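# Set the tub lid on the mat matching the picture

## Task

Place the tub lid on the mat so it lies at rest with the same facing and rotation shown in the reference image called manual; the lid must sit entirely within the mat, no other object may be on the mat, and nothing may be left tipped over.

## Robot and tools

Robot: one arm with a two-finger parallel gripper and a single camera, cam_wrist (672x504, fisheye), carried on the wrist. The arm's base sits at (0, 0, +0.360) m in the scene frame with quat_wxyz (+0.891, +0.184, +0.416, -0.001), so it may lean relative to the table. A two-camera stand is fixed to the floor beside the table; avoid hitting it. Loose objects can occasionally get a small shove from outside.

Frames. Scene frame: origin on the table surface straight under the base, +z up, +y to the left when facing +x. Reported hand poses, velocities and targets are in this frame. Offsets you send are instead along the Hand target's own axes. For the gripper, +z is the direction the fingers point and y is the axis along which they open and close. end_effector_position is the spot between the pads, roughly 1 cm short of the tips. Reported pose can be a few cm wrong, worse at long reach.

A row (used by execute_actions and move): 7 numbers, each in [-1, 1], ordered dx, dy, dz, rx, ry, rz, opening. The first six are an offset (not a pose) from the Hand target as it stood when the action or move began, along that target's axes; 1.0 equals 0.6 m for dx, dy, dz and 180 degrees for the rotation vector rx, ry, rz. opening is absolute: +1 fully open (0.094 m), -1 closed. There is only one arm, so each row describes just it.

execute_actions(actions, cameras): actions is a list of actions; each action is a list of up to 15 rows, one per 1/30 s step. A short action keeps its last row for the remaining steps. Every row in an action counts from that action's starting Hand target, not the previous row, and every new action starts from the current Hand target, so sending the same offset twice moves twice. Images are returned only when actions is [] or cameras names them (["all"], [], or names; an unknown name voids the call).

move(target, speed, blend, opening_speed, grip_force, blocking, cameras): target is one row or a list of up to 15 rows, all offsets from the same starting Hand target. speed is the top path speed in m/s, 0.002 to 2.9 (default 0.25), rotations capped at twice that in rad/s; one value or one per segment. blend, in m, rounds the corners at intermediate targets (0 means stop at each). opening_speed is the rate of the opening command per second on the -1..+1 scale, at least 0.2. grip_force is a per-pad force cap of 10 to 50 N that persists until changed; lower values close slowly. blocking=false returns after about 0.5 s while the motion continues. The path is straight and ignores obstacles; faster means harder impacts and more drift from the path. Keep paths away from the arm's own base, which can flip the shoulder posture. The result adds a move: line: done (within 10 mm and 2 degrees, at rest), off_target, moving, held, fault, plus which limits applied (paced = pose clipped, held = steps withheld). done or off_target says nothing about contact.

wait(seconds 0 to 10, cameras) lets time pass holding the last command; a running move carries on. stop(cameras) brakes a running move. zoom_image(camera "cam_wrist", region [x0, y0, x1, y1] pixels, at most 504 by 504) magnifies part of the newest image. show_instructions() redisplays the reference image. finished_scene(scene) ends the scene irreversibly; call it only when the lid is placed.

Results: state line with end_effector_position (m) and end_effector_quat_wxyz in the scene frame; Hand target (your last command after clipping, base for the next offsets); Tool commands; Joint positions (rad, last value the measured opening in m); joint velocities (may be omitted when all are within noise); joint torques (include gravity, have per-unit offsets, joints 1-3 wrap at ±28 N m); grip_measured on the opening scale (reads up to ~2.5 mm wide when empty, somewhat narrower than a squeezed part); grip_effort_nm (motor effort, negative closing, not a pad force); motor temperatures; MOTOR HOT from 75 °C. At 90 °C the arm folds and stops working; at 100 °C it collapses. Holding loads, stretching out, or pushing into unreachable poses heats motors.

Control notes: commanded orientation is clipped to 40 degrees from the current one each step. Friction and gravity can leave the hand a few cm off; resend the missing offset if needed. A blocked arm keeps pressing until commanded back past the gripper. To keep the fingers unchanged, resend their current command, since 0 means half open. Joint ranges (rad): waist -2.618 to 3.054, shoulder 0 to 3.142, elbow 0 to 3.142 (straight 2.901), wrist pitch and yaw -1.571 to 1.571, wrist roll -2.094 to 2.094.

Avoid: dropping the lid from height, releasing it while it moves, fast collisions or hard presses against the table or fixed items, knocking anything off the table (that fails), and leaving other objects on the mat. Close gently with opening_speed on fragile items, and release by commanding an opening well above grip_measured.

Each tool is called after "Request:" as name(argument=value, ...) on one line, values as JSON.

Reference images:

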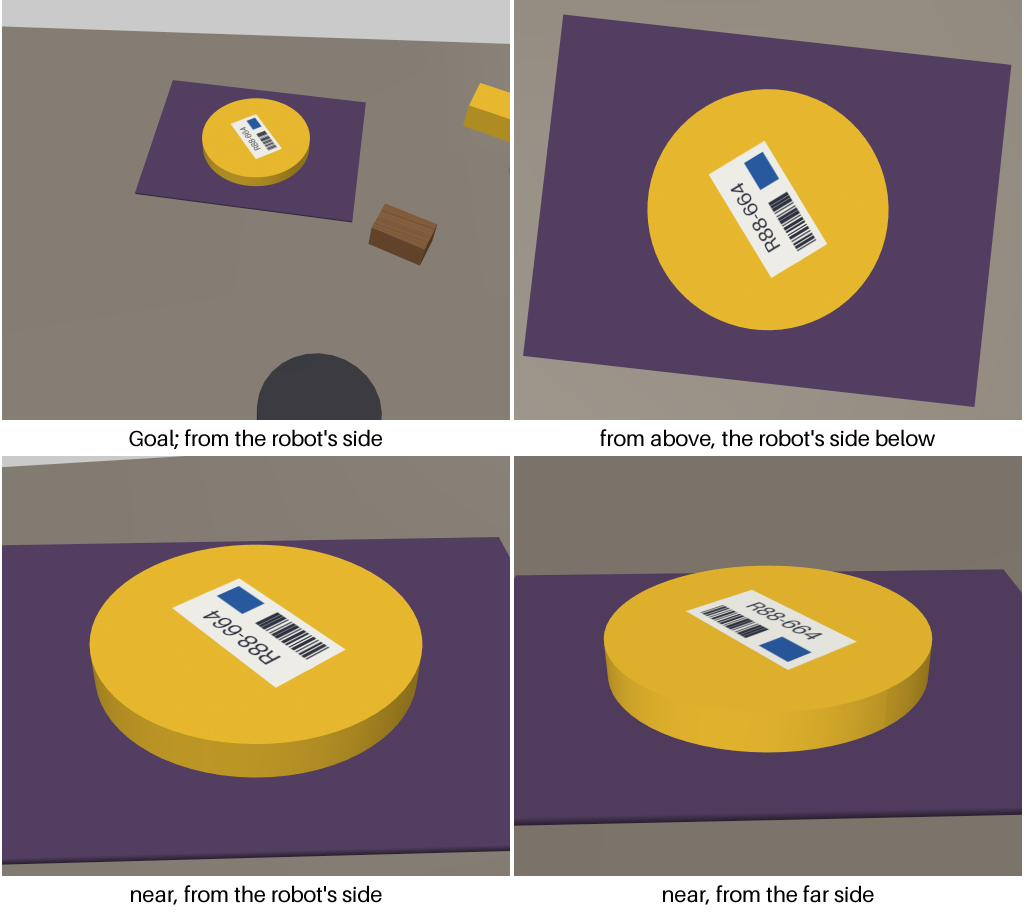

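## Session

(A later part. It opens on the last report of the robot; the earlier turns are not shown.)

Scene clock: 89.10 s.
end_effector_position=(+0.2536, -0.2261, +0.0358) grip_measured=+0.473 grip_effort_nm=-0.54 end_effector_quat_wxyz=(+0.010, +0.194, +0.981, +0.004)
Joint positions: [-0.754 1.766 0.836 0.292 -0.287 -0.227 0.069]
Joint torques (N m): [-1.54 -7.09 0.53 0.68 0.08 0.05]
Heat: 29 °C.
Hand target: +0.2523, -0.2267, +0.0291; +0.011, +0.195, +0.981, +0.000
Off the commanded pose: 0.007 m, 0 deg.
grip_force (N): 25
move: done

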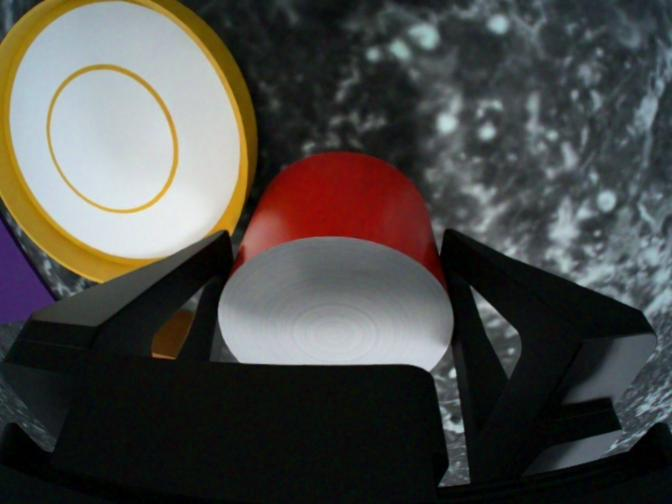

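Request:
move(target=[[0, 0, 0, 0, 0, 0, 0.64],[0, 0, -0.14, 0, 0, 0, 0.64],[-0.07, 0.047, -0.158, 0, 0, 0, -0.1]], speed=[0.1, 0.12, 0.2], cameras=["cam_wrist"])

Scene clock: 95.07 s.
end_effector_position=(+0.2985, -0.2166, +0.1218) grip_measured=-0.098 grip_effort_nm=-0.09 end_effector_quat_wxyz=(+0.011, +0.193, +0.981, +0.002)
Joint positions: [-0.717 1.389 0.819 -0.058 -0.255 -0.205 0.042]
Joint torques (N m): [-0.92 -9.95 2.07 0.3 0.02 0.03]
Heat: 30 °C.
Hand target: +0.3000, -0.2165, +0.1249; +0.011, +0.195, +0.981, +0.000
Off the commanded pose: 0.003 m, 0 deg.
grip_force (N): 25
move: done

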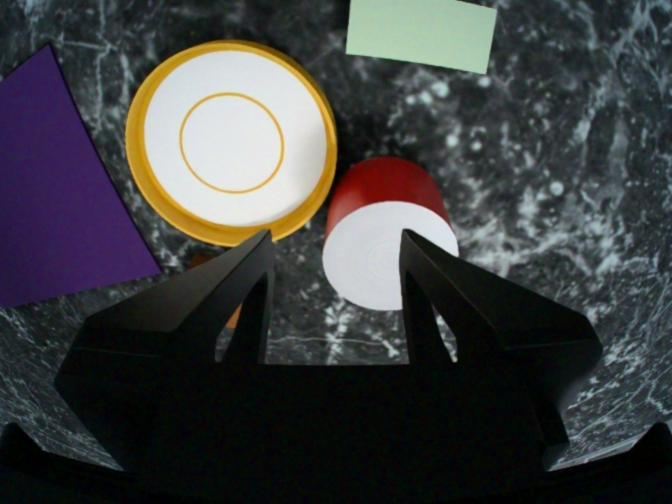

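Request:
move(target=[[-0.018, 0.004, 0.14, 0, 0, -0.059, -0.36],[-0.018, 0.004, 0.178, 0, 0, -0.059, -0.36]], speed=[0.2,0.08], cameras=["cam_wrist"])

Scene clock: 97.17 s.
end_effector_position=(+0.3148, -0.2206, +0.0260) grip_measured=-0.358 grip_effort_nm=-0.08 end_effector_quat_wxyz=(+0.014, +0.106, +0.994, -0.002)
Joint positions: [-0.634 1.778 1.019 0.147 -0.184 -0.33 0.03]
Joint torques (N m): [-0.88 -8.2 1.76 0.54 0.03 -0.06]
Heat: 30 °C.
Hand target: +0.3129, -0.2188, +0.0183; +0.010, +0.104, +0.995, -0.001
Off the commanded pose: 0.008 m, 0 deg.
grip_force (N): 25
move: done

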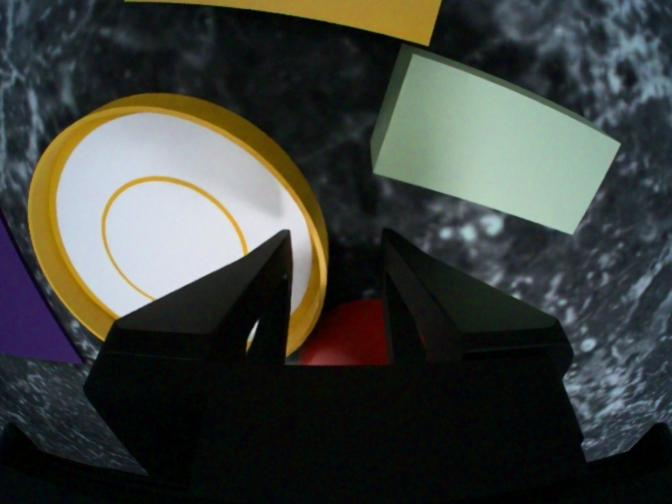

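Request:
move(target=[[0, 0, 0.026, 0, 0, 0, -0.36],[0, 0, 0.026, 0, 0, 0, -0.95]], speed=0.06, opening_speed=0.8, grip_force=40, cameras=["cam_wrist"])

Scene clock: 99.43 s.
end_effector_position=(+0.3184, -0.2184, +0.0119) grip_measured=-0.937 grip_effort_nm=-0.78 end_effector_quat_wxyz=(+0.016, +0.102, +0.995, +0.003)
Joint positions: [-0.622 1.832 1.058 0.164 -0.186 -0.33 0.003]
Joint torques (N m): [-1.21 -7.97 1.58 0.68 0.1 0]
Heat: 30 °C.
Hand target: +0.3133, -0.2187, +0.0027; +0.010, +0.104, +0.995, -0.001
Off the commanded pose: 0.010 m, 1 deg.
grip_force (N): 40
move: done; target 2's new opening was sent with the hand 0.011 m and 1 deg from that target

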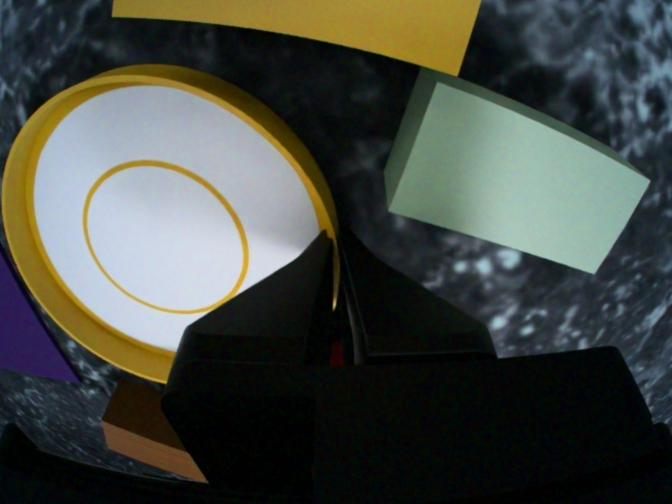

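Request:
move(target=[[0, 0, -0.25, 0, 0, 0, -0.95],[0.062, 0.0037, -0.305, 0.3647, 0.1624, 0.2318, -0.95]], speed=[0.15, 0.25], blend=[0.03, 0], cameras=["cam_wrist"])

Scene clock: 104.67 s.
end_effector_position=(+0.2763, -0.2110, +0.1924) grip_measured=-0.938 grip_effort_nm=-0.82 end_effector_quat_wxyz=(-0.273, +0.417, +0.715, -0.491)
Joint positions: [-0.255 1.895 1.627 -1.511 0.841 1.356 0.003]
Joint torques (N m): [1.11 -9.22 2.8 -1.51 0.1 0.13]
Heat: 31 °C.
Hand target: +0.2735, -0.2082, +0.1849; -0.278, +0.415, +0.712, -0.494
Off the commanded pose: 0.009 m, 1 deg.
grip_force (N): 40
move: done

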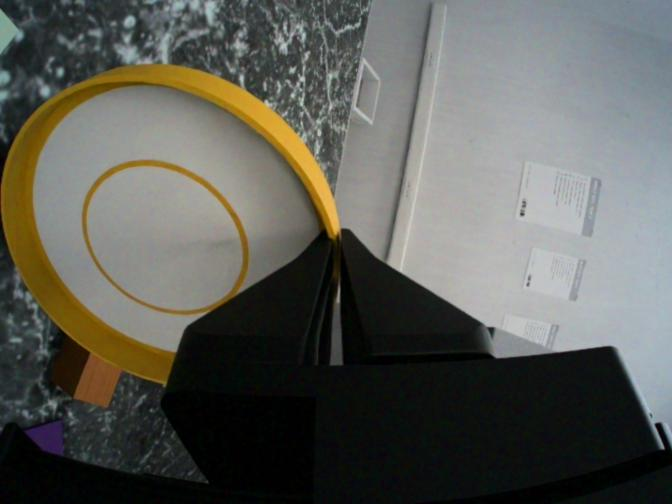

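Request:
move(target=[-0.0015, 0.121, 0.0395, 0, 0, 0, -0.95], speed=0.12, cameras=["cam_wrist"])

Scene clock: 105.90 s.
end_effector_position=(+0.2822, -0.2076, +0.1206) grip_measured=-0.939 grip_effort_nm=-0.82 end_effector_quat_wxyz=(-0.279, +0.413, +0.714, -0.492)
Joint positions: [-0.266 2.163 1.864 -1.485 0.842 1.341 0.003]
Joint torques (N m): [0.5 -9.47 2.66 -1.26 0.12 -0.04]
Heat: 31 °C.
Hand target: +0.2779, -0.2079, +0.1086; -0.278, +0.415, +0.712, -0.494
Off the commanded pose: 0.013 m, 0 deg.
grip_force (N): 40
move: off_target

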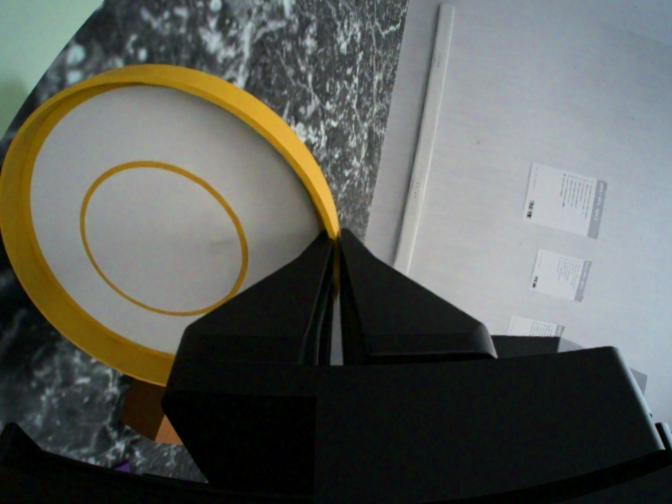

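Request:
move(target=[0, 0.004, 0.018, 0, 0, 0, -0.95], speed=0.05, cameras=["cam_wrist"])

Scene clock: 106.80 s.
end_effector_position=(+0.2775, -0.2126, +0.1202) grip_measured=-0.940 grip_effort_nm=-0.82 end_effector_quat_wxyz=(-0.286, +0.409, +0.713, -0.493)
Joint positions: [-0.282 2.163 1.856 -1.475 0.842 1.317 0.003]
Joint torques (N m): [0.17 -9.58 0.81 -0.82 0.14 -0.11]
Heat: 31 °C.
Hand target: +0.2699, -0.2127, +0.1025; -0.278, +0.415, +0.712, -0.494
Off the commanded pose: 0.019 m, 1 deg.
grip_force (N): 40
move: off_target

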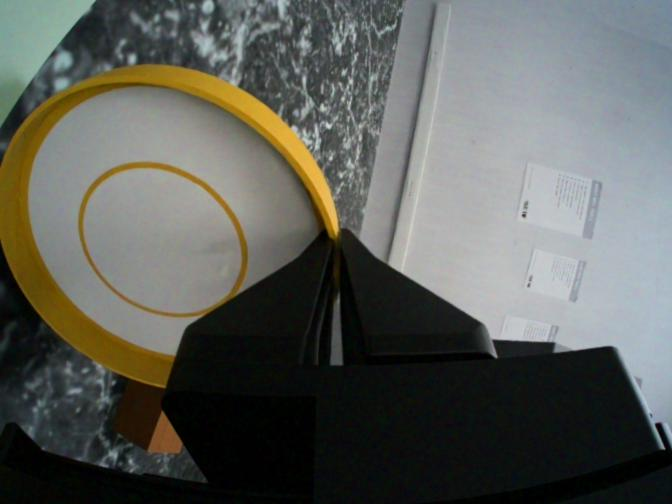

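Request:
move(target=[0, 0.011, 0.004, 0, 0, 0, -0.95], speed=0.05, cameras=["cam_wrist"])

Scene clock: 123.57 s.
end_effector_position=(+0.2767, -0.2132, +0.1195) grip_measured=-0.940 grip_effort_nm=-0.82 end_effector_quat_wxyz=(-0.286, +0.405, +0.714, -0.495)
Joint positions: [-0.282 2.168 1.856 -1.475 0.849 1.316 0.003]
Joint torques (N m): [0.1 -8.09 2.55 -0.84 0.09 -0.08]
Motor temperatures (°C): [27 33 27 27 23 22 24]
Heat: 33 °C.
Hand target: +0.2700, -0.2127, +0.0955; -0.278, +0.415, +0.712, -0.494
Off the commanded pose: 0.025 m, 1 deg.
grip_force (N): 40
move: off_target

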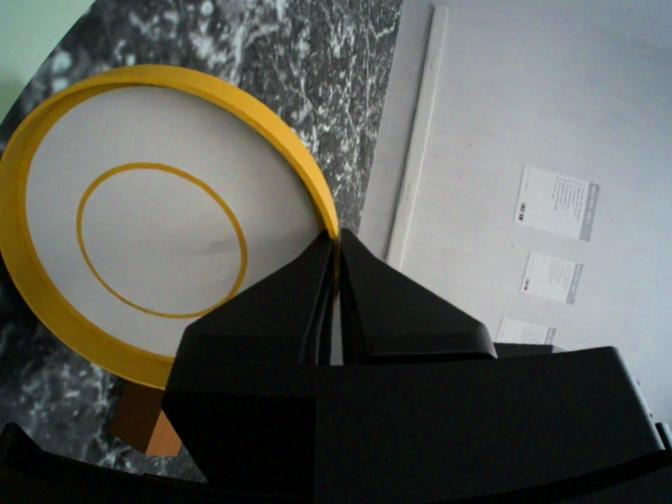

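Request:
move(target=[[0, -0.022, -0.0083, 0, 0, 0, -0.95],[0, -0.022, -0.0083, 0, 0, 0, -0.45]], speed=0.05, opening_speed=0.4, cameras=["cam_wrist"])

Scene clock: 125.97 s.
end_effector_position=(+0.2741, -0.2123, +0.1145) grip_measured=-0.452 grip_effort_nm=0.15 end_effector_quat_wxyz=(-0.280, +0.409, +0.714, -0.494)
Joint positions: [-0.283 2.168 1.838 -1.441 0.85 1.316 0.026]
Joint torques (N m): [0.47 -11.44 0.64 -1.2 0.08 -0.07]
Heat: 33 °C.
Hand target: +0.2699, -0.2126, +0.1097; -0.278, +0.414, +0.712, -0.494
Off the commanded pose: 0.006 m, 1 deg.
grip_force (N): 40
move: done; target 2's new opening was sent with the hand 0.011 m and 3 deg from that target

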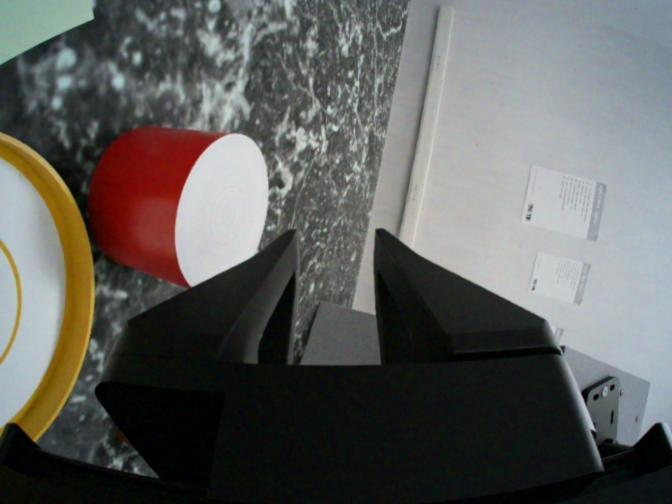

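Request:
move(target=[[0.0, -0.1, -0.05, -0.1, 0, 0, 0.3],[0.0, -0.27, -0.08, -0.37, 0, 0, 0.7]], speed=0.3, blend=[0.03, 0], cameras=["cam_wrist"])

Scene clock: 130.20 s.
end_effector_position=(+0.2646, -0.2204, +0.2793) grip_measured=+0.698 grip_effort_nm=0.15 end_effector_quat_wxyz=(+0.004, +0.494, +0.869, -0.024)
Joint positions: [-1.068 0.836 0.827 -0.703 -0.47 0.207 0.08]
Joint torques (N m): [-1.47 -5.82 3.33 0.27 -0.07 -0.1]
Heat: 33 °C.
Hand target: +0.2575, -0.2171, +0.2781; -0.005, +0.499, +0.866, -0.022
Off the commanded pose: 0.008 m, 1 deg.
grip_force (N): 40
move: done

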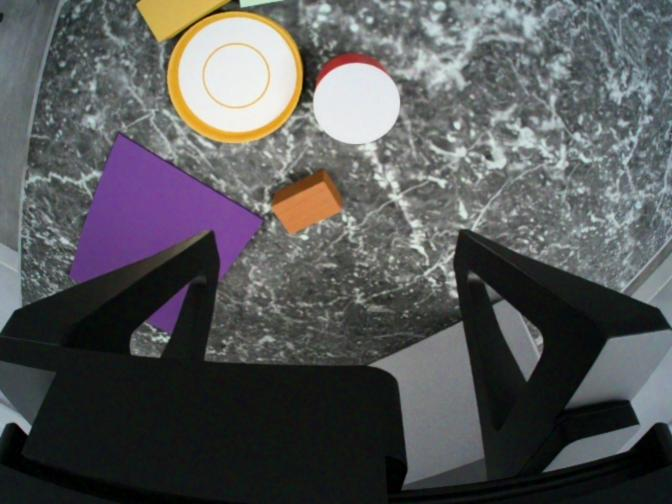

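Request:
move(target=[-0.008, -0.042, 0.27, 0, 0, -0.439, 1], speed=0.3, cameras=["cam_wrist"])

Scene clock: 134.17 s.
end_effector_position=(+0.2347, -0.2401, +0.1227) grip_measured=+0.998 grip_effort_nm=0.14 end_effector_quat_wxyz=(-0.015, -0.162, +0.987, -0.018)
Joint positions: [-0.887 1.411 0.697 0.04 -0.33 -1.03 0.094]
Joint torques (N m): [-1.42 -6.31 1.72 0.49 0.04 -0.08]
Heat: 33 °C.
Hand target: +0.2331, -0.2393, +0.1174; -0.018, -0.166, +0.986, -0.014
Off the commanded pose: 0.006 m, 1 deg.
grip_force (N): 40
move: done

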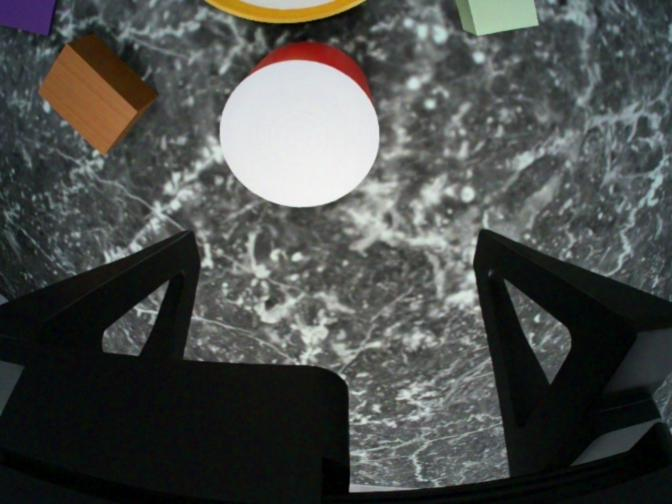

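Request:
move(target=[[-0.034, 0.0265, 0.1445, 0, 0, 0, 1],[-0.034, 0.0265, 0.1445, 0, 0, 0, 0.2],[-0.034, 0.0265, 0.06, 0, 0, 0, 0.2]], speed=0.15, grip_force=25, cameras=["cam_wrist"])

Scene clock: 138.77 s.
end_effector_position=(+0.2483, -0.2172, +0.0749) grip_measured=+0.475 grip_effort_nm=-0.54 end_effector_quat_wxyz=(-0.017, -0.167, +0.986, -0.015)
Joint positions: [-0.74 1.581 0.732 0.195 -0.215 -0.948 0.069]
Joint torques (N m): [-2.77 -10.17 -0.09 0.24 -0.09 -0.09]
Heat: 32 °C.
Hand target: +0.2460, -0.2188, +0.0803; -0.018, -0.166, +0.986, -0.014
Off the commanded pose: 0.006 m, 0 deg.
grip_force (N): 25
move: done

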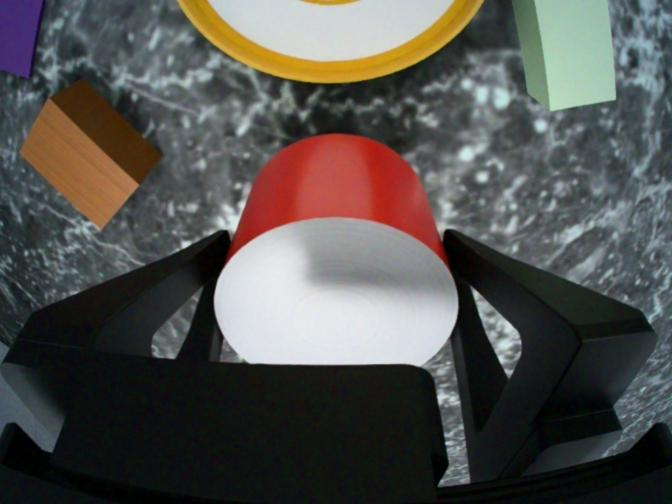

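Request:
move(target=[[0.083, 0.081, 0, 0, 0, 0, 0.2],[0.083, 0.081, 0.072, 0, 0, 0, 0.2]], speed=[0.2, 0.08], blend=[0.005, 0], cameras=["cam_wrist"])

Scene clock: 140.70 s.
end_effector_position=(+0.1843, -0.1922, +0.0421) grip_measured=+0.475 grip_effort_nm=-0.54 end_effector_quat_wxyz=(-0.015, -0.169, +0.985, -0.016)
Joint positions: [-0.768 1.806 0.564 0.587 -0.24 -0.969 0.069]
Joint torques (N m): [-1.48 -6.01 -1.31 0.52 0.05 0.05]
Heat: 32 °C.
Hand target: +0.1818, -0.1907, +0.0381; -0.018, -0.166, +0.986, -0.014
Off the commanded pose: 0.005 m, 1 deg.
grip_force (N): 25
move: done

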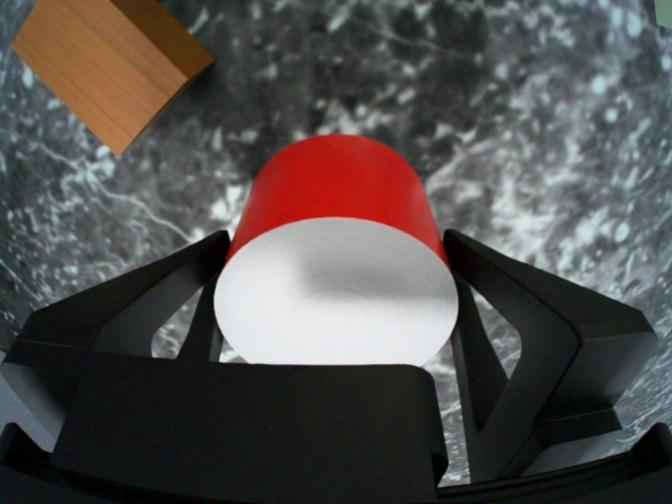

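Request:
move(target=[[0.0138, 0.0255, 0, 0, 0, 0, 0.2],[0.0138, 0.0255, 0.013, 0, 0, 0, 0.2]], speed=0.08, cameras=["cam_wrist"])

Scene clock: 143.23 s.
end_effector_position=(+0.1709, -0.1804, +0.0343) grip_measured=+0.475 grip_effort_nm=-0.54 end_effector_quat_wxyz=(-0.015, -0.169, +0.985, -0.014)
Joint positions: [-0.755 1.877 0.53 0.691 -0.23 -0.961 0.069]
Joint torques (N m): [-1.37 -5.6 -1.83 0.53 0.08 0.07]
Heat: 31 °C.
Hand target: +0.1688, -0.1791, +0.0303; -0.018, -0.166, +0.986, -0.014
Off the commanded pose: 0.005 m, 0 deg.
grip_force (N): 25
move: done

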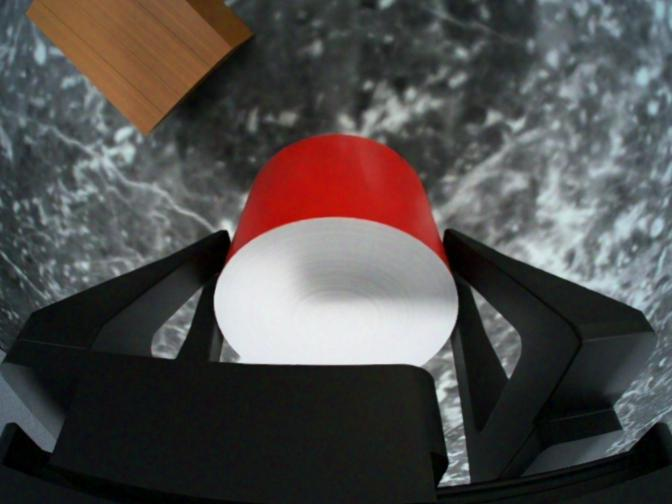

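Request:
move(target=[[0, 0, 0, 0, 0, 0, 0.85],[0, 0, -0.16, 0, 0, 0, 0.85],[-0.19, -0.135, -0.2, 0, 0, 0.18, -0.3]], speed=[0.1,0.15,0.3], blend=[0,0.02,0], cameras=["cam_wrist"])

Scene clock: 150.50 s.
end_effector_position=(+0.3100, -0.2166, +0.1517) grip_measured=-0.298 grip_effort_nm=-0.09 end_effector_quat_wxyz=(-0.002, +0.111, +0.994, -0.023)
Joint positions: [-0.682 1.275 0.848 -0.2 -0.172 -0.35 0.033]
Joint torques (N m): [-0.61 -7.5 3.4 0.28 0.08 0.05]
Heat: 31 °C.
Hand target: +0.3065, -0.2143, +0.1473; -0.013, +0.116, +0.993, -0.018
Off the commanded pose: 0.006 m, 1 deg.
grip_force (N): 25
move: done

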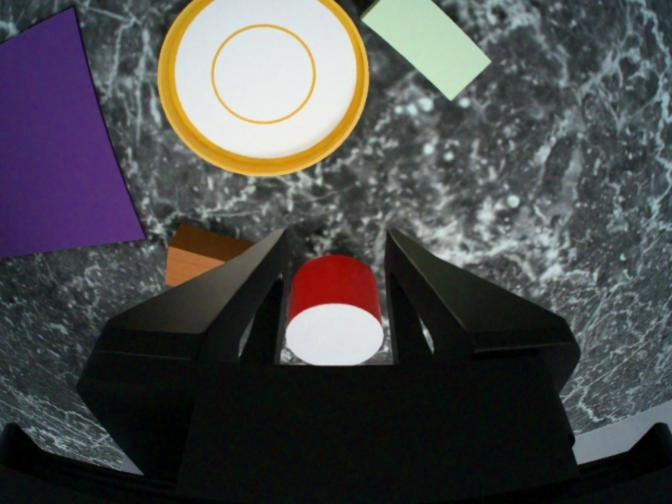

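Request:
move(target=[[-0.0245, -0.022, 0.16, 0, 0, 0.124, -0.3],[-0.0245, -0.018, 0.205, 0, 0, 0.124, -0.3]], speed=[0.25,0.08], cameras=["cam_wrist"])

Scene clock: 153.13 s.
end_effector_position=(+0.3179, -0.2342, +0.0325) grip_measured=-0.298 grip_effort_nm=-0.09 end_effector_quat_wxyz=(-0.005, +0.303, +0.953, -0.019)
Joint positions: [-0.64 1.764 1.077 0.048 -0.141 0.065 0.033]
Joint torques (N m): [-0.91 -8.4 1.81 0.55 0.11 0.06]
Heat: 31 °C.
Hand target: +0.3147, -0.2323, +0.0246; -0.010, +0.306, +0.952, -0.020
Off the commanded pose: 0.009 m, 1 deg.
grip_force (N): 25
move: done

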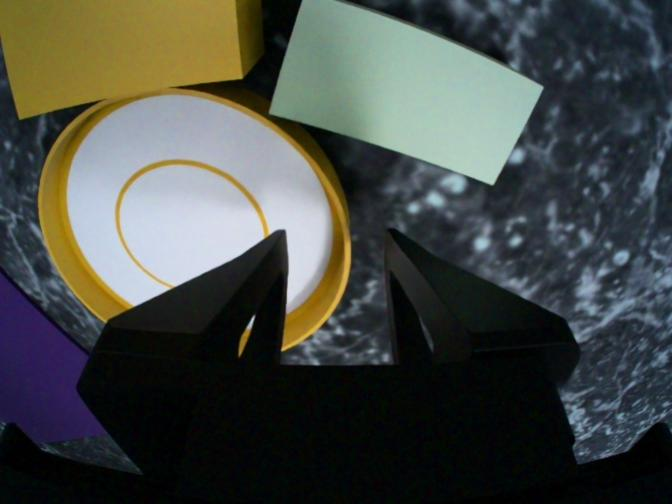

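Request:
move(target=[[0, 0.004, 0.034, 0, 0, 0, -0.3],[0, 0.004, 0.034, 0, 0, 0, -0.95]], speed=0.08, opening_speed=0.8, grip_force=40, cameras=["cam_wrist"])

Scene clock: 155.57 s.
end_effector_position=(+0.3192, -0.2329, +0.0132) grip_measured=-0.941 grip_effort_nm=-0.77 end_effector_quat_wxyz=(-0.006, +0.303, +0.953, -0.021)
Joint positions: [-0.625 1.835 1.121 0.077 -0.125 0.074 0.003]
Joint torques (N m): [-1.07 -8.28 1.99 0.54 0.04 0.05]
Heat: 31 °C.
Hand target: +0.3154, -0.2310, +0.0041; -0.010, +0.306, +0.952, -0.020
Off the commanded pose: 0.010 m, 1 deg.
grip_force (N): 40
move: done

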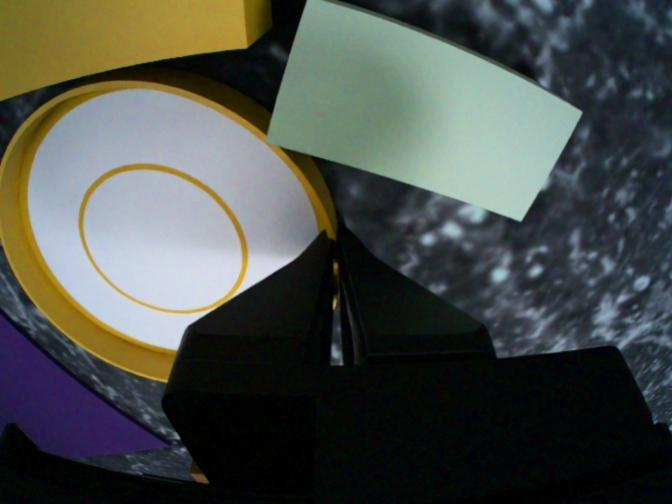

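Request:
move(target=[[0, 0, -0.25, 0, 0, 0, -0.95],[0.252, -0.012, -0.32, 0.428, 0, -0.005, -0.95]], speed=[0.12, 0.25], blend=[0.03, 0], cameras=["cam_wrist"])

Scene clock: 161.03 s.
end_effector_position=(+0.1970, -0.1478, +0.2009) grip_measured=-0.942 grip_effort_nm=-0.82 end_effector_quat_wxyz=(-0.195, +0.227, +0.738, -0.604)
Joint positions: [0.006 2.074 1.153 -1.576 1.113 1.933 0.003]
Joint torques (N m): [3.14 -6.24 -0.95 -1.57 -0.33 0.12]
Heat: 31 °C.
Hand target: +0.1942, -0.1425, +0.1970; -0.198, +0.226, +0.734, -0.609
Off the commanded pose: 0.007 m, 1 deg.
joint read past its limit — joint 4 (wrist pitch), lower limit.
joint sent to its limit — joint 4 (wrist pitch), lower limit. The joint targets still meet the commanded pose.
grip_force (N): 40
move: done

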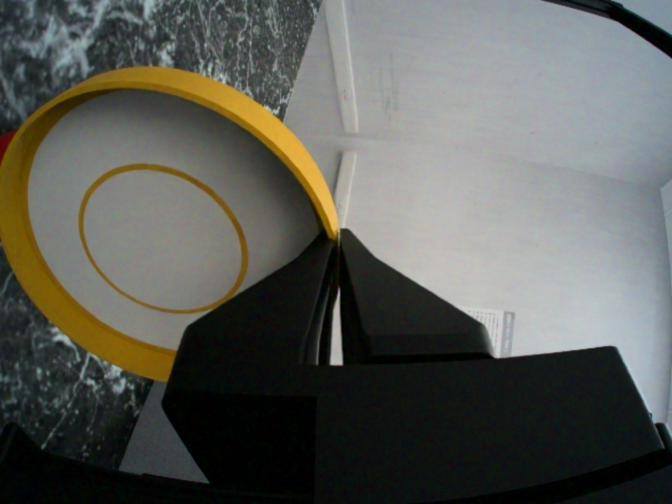

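Request:
move(target=[0.0015, 0.1205, 0.026, 0, 0, 0, -0.95], speed=0.1, cameras=["cam_wrist"])

Scene clock: 162.63 s.
end_effector_position=(+0.1960, -0.1436, +0.1307) grip_measured=-0.942 grip_effort_nm=-0.81 end_effector_quat_wxyz=(-0.201, +0.222, +0.735, -0.608)
Joint positions: [-0.052 2.328 1.396 -1.514 1.153 1.86 0.003]
Joint torques (N m): [2.04 -6.54 -1.01 -1.26 -0.14 -0.07]
Heat: 31 °C.
Hand target: +0.1912, -0.1433, +0.1231; -0.198, +0.226, +0.734, -0.609
Off the commanded pose: 0.009 m, 1 deg.
grip_force (N): 40
move: done

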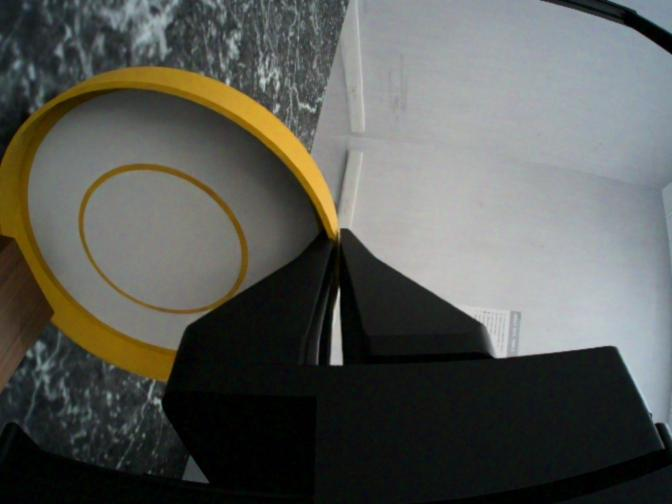

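Request:
move(target=[0, 0.0163, 0.0117, 0, 0, 0, -0.95], speed=0.04, cameras=["cam_wrist"])

Scene clock: 163.77 s.
end_effector_position=(+0.1936, -0.1479, +0.1216) grip_measured=-0.942 grip_effort_nm=-0.82 end_effector_quat_wxyz=(-0.202, +0.221, +0.735, -0.608)
Joint positions: [-0.073 2.351 1.418 -1.487 1.168 1.828 0.003]
Joint torques (N m): [1.8 -6.22 -0.92 -1.17 -0.12 -0.11]
Heat: 31 °C.
Hand target: +0.1881, -0.1474, +0.1123; -0.198, +0.226, +0.734, -0.609
Off the commanded pose: 0.011 m, 1 deg.
grip_force (N): 40
move: off_target

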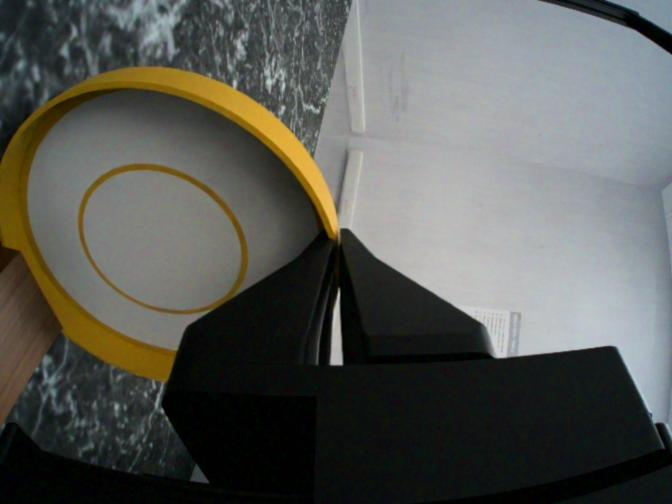

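Request:
move(target=[0, 0.01, 0.003, 0, 0, 0, -0.95], speed=0.04, cameras=["cam_wrist"])

Scene clock: 164.70 s.
end_effector_position=(+0.1948, -0.1495, +0.1209) grip_measured=-0.942 grip_effort_nm=-0.82 end_effector_quat_wxyz=(-0.209, +0.214, +0.734, -0.610)
Joint positions: [-0.078 2.361 1.436 -1.508 1.168 1.821 0.003]
Joint torques (N m): [1.87 -5.63 -0.55 -0.94 -0.08 -0.09]
Heat: 30 °C.
Hand target: +0.1876, -0.1478, +0.1061; -0.198, +0.226, +0.734, -0.609
Off the commanded pose: 0.017 m, 2 deg.
grip_force (N): 40
move: off_target

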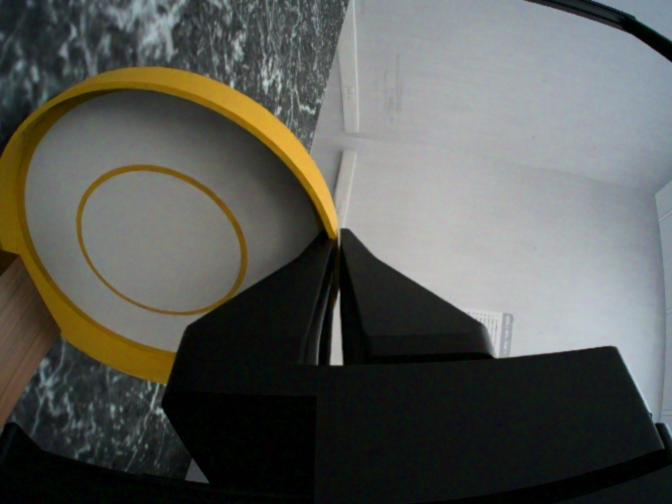

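Request:
move(target=[[0, -0.02, -0.004, 0, 0, 0, -0.95],[0, -0.02, -0.004, 0, 0, 0, -0.5]], speed=0.04, opening_speed=0.3, cameras=["cam_wrist"])

Scene clock: 167.30 s.
end_effector_position=(+0.1896, -0.1484, +0.1210) grip_measured=-0.502 grip_effort_nm=0.15 end_effector_quat_wxyz=(-0.209, +0.214, +0.734, -0.610)
Joint positions: [-0.078 2.361 1.415 -1.486 1.168 1.821 0.023]
Joint torques (N m): [2.37 -8.35 -2.52 -1.24 -0.14 0.05]
Heat: 30 °C.
Hand target: +0.1880, -0.1478, +0.1183; -0.198, +0.226, +0.734, -0.609
Off the commanded pose: 0.003 m, 2 deg.
grip_force (N): 40
move: done

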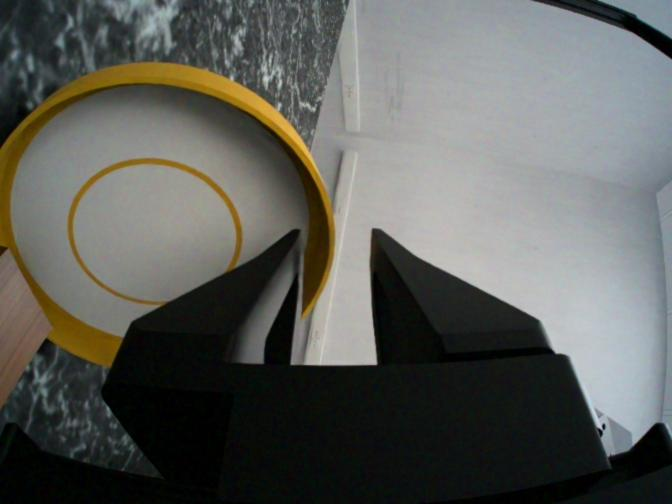

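Request:
move(target=[0, 0, -0.075, 0, 0, 0, -0.5], speed=0.05, cameras=["cam_wrist"])

Scene clock: 168.73 s.
end_effector_position=(+0.2097, -0.1161, +0.1270) grip_measured=-0.502 grip_effort_nm=0.15 end_effector_quat_wxyz=(-0.201, +0.221, +0.747, -0.594)
Joint positions: [0.027 2.361 1.465 -1.579 1.102 1.896 0.023]
Joint torques (N m): [4.21 -8.88 -0.72 -1.49 -0.31 0.05]
Heat: 30 °C.
Hand target: +0.2134, -0.1116, +0.1264; -0.198, +0.226, +0.734, -0.609
Off the commanded pose: 0.006 m, 2 deg.
joint read past its limit — joint 4 (wrist pitch), lower limit.
joint sent to its limit — joint 4 (wrist pitch), lower limit. The joint targets are off in orientation, not in position.
grip_force (N): 40
move: done

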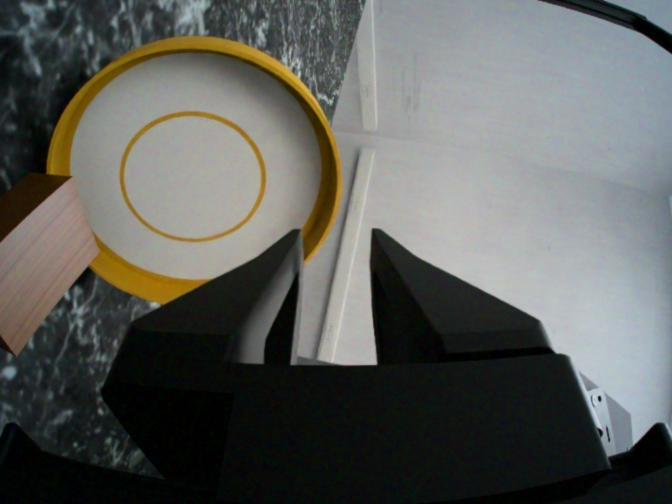

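Request:
move(target=[[0.0, -0.1, -0.07, -0.1, 0, 0, -0.2],[0.0, -0.25, -0.1, -0.40, 0, 0, 0.7]], speed=0.3, blend=[0.03, 0], cameras=["cam_wrist"])

Scene clock: 172.90 s.
end_effector_position=(+0.2364, -0.0872, +0.2866) grip_measured=+0.698 grip_effort_nm=0.15 end_effector_quat_wxyz=(-0.029, +0.299, +0.952, -0.061)
Joint positions: [0.106 0.497 0.568 -0.861 0.522 0.56 0.08]
Joint torques (N m): [-1.03 -4.19 3.22 0.33 0 -0.11]
Heat: 30 °C.
Hand target: +0.2338, -0.0869, +0.2848; -0.027, +0.300, +0.952, -0.061
Off the commanded pose: 0.003 m, 0 deg.
grip_force (N): 40
move: done

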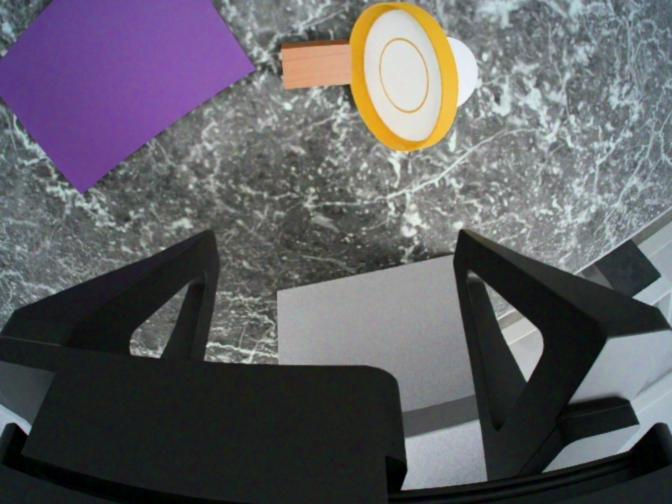

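Request:
move(target=[[-0.001, -0.29, 0.042, -0.08, 0.08, 0.495, 0.7],[-0.005, -0.253, 0.30, -0.08, 0.08, 0.495, 0.7]], speed=0.35, blend=[0.02, 0], cameras=["cam_wrist"])

Scene clock: 177.37 s.
end_effector_position=(+0.1398, -0.2348, +0.1307) grip_measured=+0.698 grip_effort_nm=0.14 end_effector_quat_wxyz=(-0.042, +0.880, +0.466, +0.083)
Joint positions: [-1.266 1.636 0.597 0.104 -0.825 1.091 0.08]
Joint torques (N m): [-2.99 -4.9 -0.46 0.31 0 0.04]
Heat: 30 °C.
Hand target: +0.1343, -0.2300, +0.1264; -0.050, +0.883, +0.460, +0.080
Off the commanded pose: 0.008 m, 1 deg.
grip_force (N): 40
move: done

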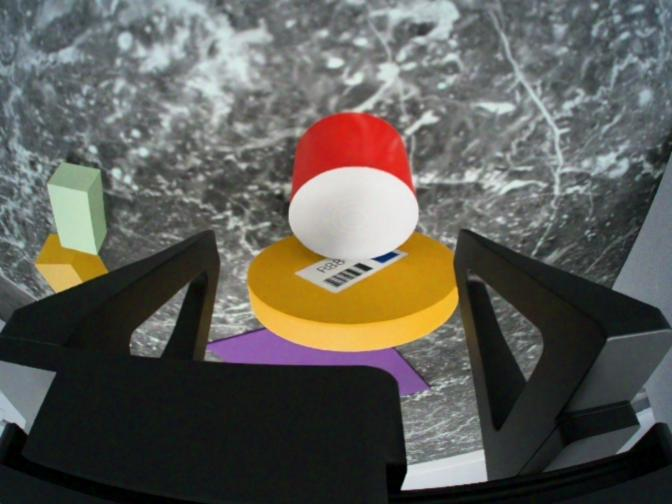

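Request:
zoom_image(camera="cam_wrist", region=[230, 200, 470, 370])

Scaled by 2.100 from the camera's 672x504 image, which has a finer 960x720 frame.

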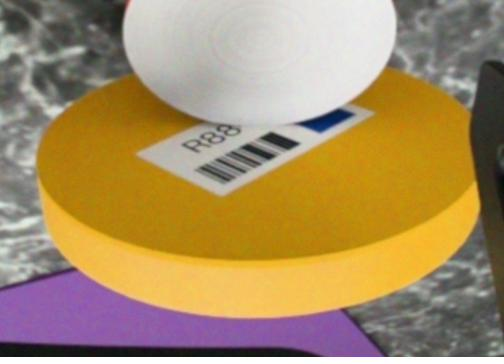

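Request:
move(target=[[0.1216, 0.001, -0.1875, -0.031, 0.0234, -0.4997, 0.1],[0.133, 0.004, -0.04, -0.031, 0.0234, -0.4997, 0.1]], speed=[0.35, 0.15], cameras=["cam_wrist"])

Scene clock: 185.83 s.
end_effector_position=(+0.1833, -0.1752, +0.1686) grip_measured=+0.102 grip_effort_nm=-0.09 end_effector_quat_wxyz=(+0.051, +0.292, +0.945, +0.136)
Joint positions: [-1.165 1.308 0.449 -0.036 -0.863 -0.393 0.052]
Joint torques (N m): [-1.47 -3.93 0.1 0.31 -0.14 0.03]
Heat: 29 °C.
Hand target: +0.1791, -0.1711, +0.1648; +0.045, +0.298, +0.943, +0.141
Off the commanded pose: 0.007 m, 1 deg.
grip_force (N): 40
move: done

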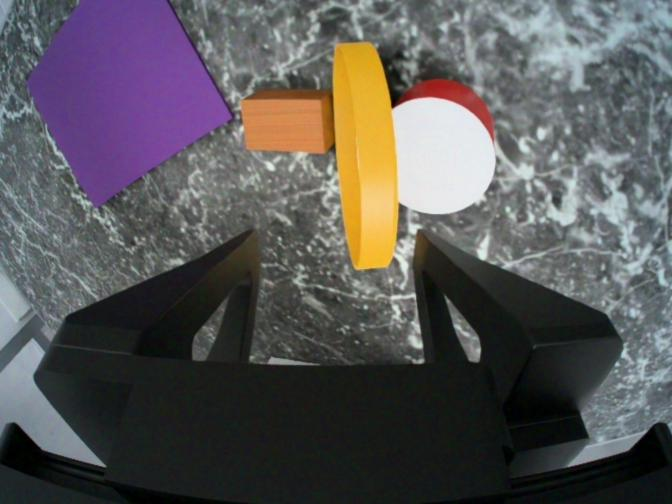

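Request:
move(target=[0, -0.0255, 0.055, 0, 0, -0.012, 0.1], speed=0.1, cameras=["cam_wrist"])

Scene clock: 187.43 s.
end_effector_position=(+0.1778, -0.1766, +0.1327) grip_measured=+0.102 grip_effort_nm=-0.09 end_effector_quat_wxyz=(+0.050, +0.278, +0.949, +0.137)
Joint positions: [-1.096 1.501 0.461 0.196 -0.818 -0.351 0.052]
Joint torques (N m): [-1.81 -4.51 -0.06 0.34 -0.12 0.01]
Heat: 29 °C.
Hand target: +0.1762, -0.1752, +0.1288; +0.047, +0.280, +0.948, +0.140
Off the commanded pose: 0.004 m, 1 deg.
grip_force (N): 40
move: done

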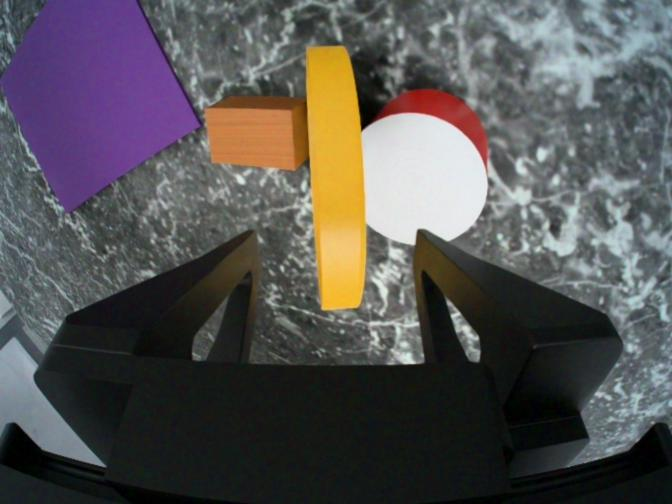

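Request:
move(target=[[0, 0, 0.028, 0, 0, -0.01, 0.1],[0, 0, 0.028, 0, 0, -0.01, -0.9]], speed=0.08, opening_speed=0.5, grip_force=40, cameras=["cam_wrist"])

Scene clock: 190.87 s.
end_effector_position=(+0.1793, -0.1721, +0.1166) grip_measured=-0.676 grip_effort_nm=-0.82 end_effector_quat_wxyz=(+0.051, +0.264, +0.954, +0.135)
Joint positions: [-1.043 1.57 0.461 0.302 -0.779 -0.327 0.015]
Joint torques (N m): [-1.91 -4.71 -0.13 0.38 -0.18 0.03]
Heat: 29 °C.
Hand target: +0.1790, -0.1711, +0.1127; +0.049, +0.266, +0.953, +0.139
Off the commanded pose: 0.004 m, 0 deg.
grip_force (N): 40
move: done

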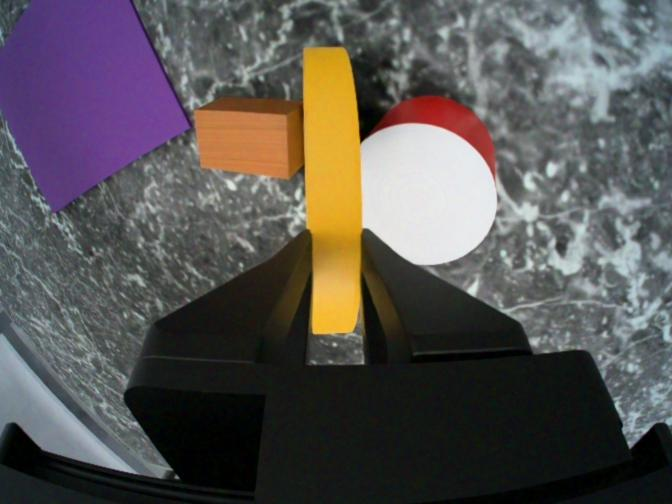

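Request:
move(target=[[0, 0, -0.14, 0, 0, 0, -0.9],[-0.043, 0.191, -0.122, 0.0571, -0.0818, 0.4885, -0.9],[-0.0395, 0.1505, 0.0138, 0.0571, -0.0818, 0.4885, -0.9]], speed=[0.12, 0.25, 0.12], blend=[0.02, 0, 0], cameras=["cam_wrist"])

Scene clock: 197.97 s.
end_effector_position=(+0.2491, -0.1090, +0.1350) grip_measured=-0.708 grip_effort_nm=-0.82 end_effector_quat_wxyz=(+0.032, +0.866, +0.499, +0.032)
Joint positions: [-0.428 1.187 0.326 0.324 -0.025 1.673 0.014]
Joint torques (N m): [0.57 -4.57 0.46 0.68 0.11 0.05]
Heat: 29 °C.
Hand target: +0.2452, -0.1073, +0.1316; +0.028, +0.867, +0.497, +0.025
Off the commanded pose: 0.006 m, 1 deg.
grip_force (N): 40
move: done

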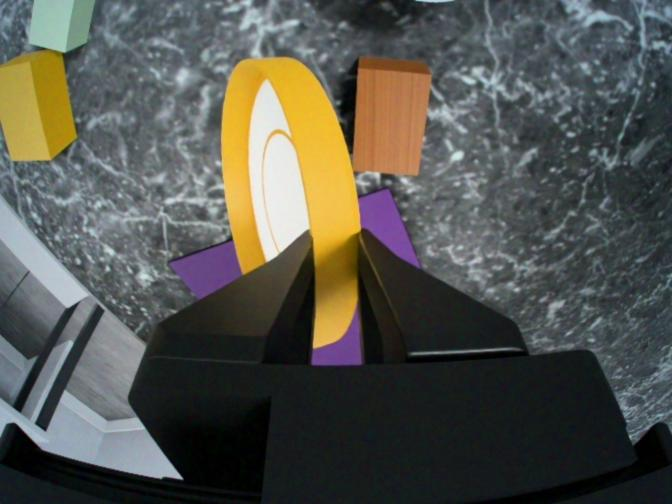

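Request:
zoom_image(camera="cam_wrist", region=[190, 40, 450, 360])

Scaled by 1.575 from the camera's 672x504 image, which has a finer 960x720 frame.

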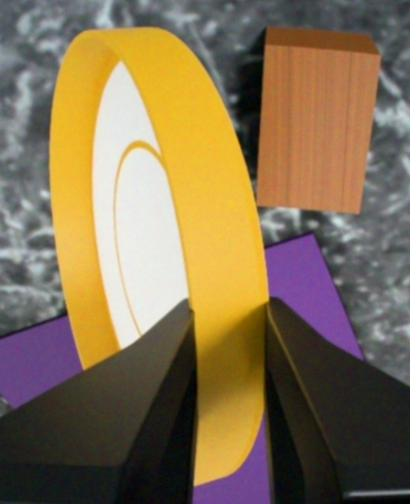

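Request:
move(target=[-0.0016, -0.005, -0.017, 0.1444, 0, 0, -0.9], speed=0.2, cameras=["cam_wrist"])

Scene clock: 200.73 s.
end_effector_position=(+0.2486, -0.1074, +0.1443) grip_measured=-0.709 grip_effort_nm=-0.82 end_effector_quat_wxyz=(-0.154, +0.853, +0.493, -0.078)
Joint positions: [-0.451 1.306 0.769 -0.434 -0.074 1.636 0.014]
Joint torques (N m): [-0.81 -6.28 1.94 -0.48 -0.1 -0.1]
Heat: 29 °C.
Hand target: +0.2412, -0.1065, +0.1415; -0.168, +0.851, +0.490, -0.088
Off the commanded pose: 0.008 m, 2 deg.
grip_force (N): 40
move: done

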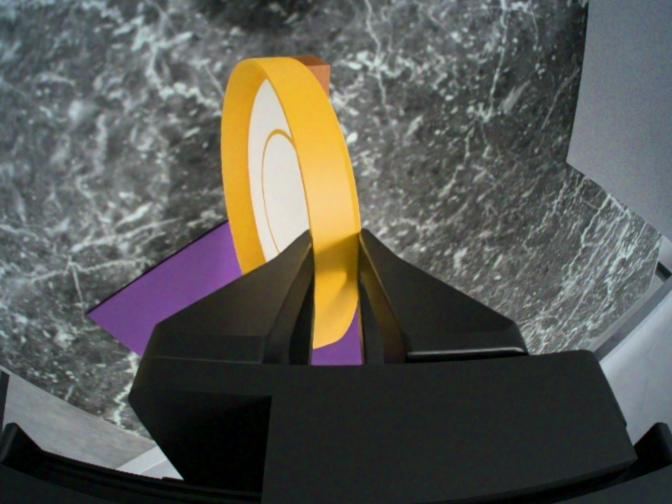

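Request:
move(target=[0, 0.017, 0.0435, 0, 0, 0, -0.9], speed=0.06, cameras=["cam_wrist"])

Scene clock: 201.87 s.
end_effector_position=(+0.2410, -0.1046, +0.1196) grip_measured=-0.709 grip_effort_nm=-0.82 end_effector_quat_wxyz=(-0.169, +0.850, +0.491, -0.088)
Joint positions: [-0.451 1.426 0.793 -0.375 -0.074 1.636 0.014]
Joint torques (N m): [-0.38 -6.5 1.57 -0.23 -0.06 -0.04]
Heat: 29 °C.
Hand target: +0.2413, -0.1060, +0.1135; -0.168, +0.851, +0.490, -0.088
Off the commanded pose: 0.006 m, 0 deg.
grip_force (N): 40
move: done

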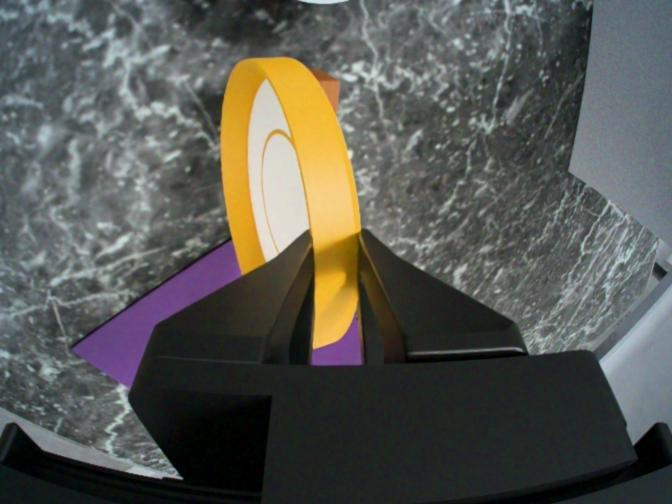

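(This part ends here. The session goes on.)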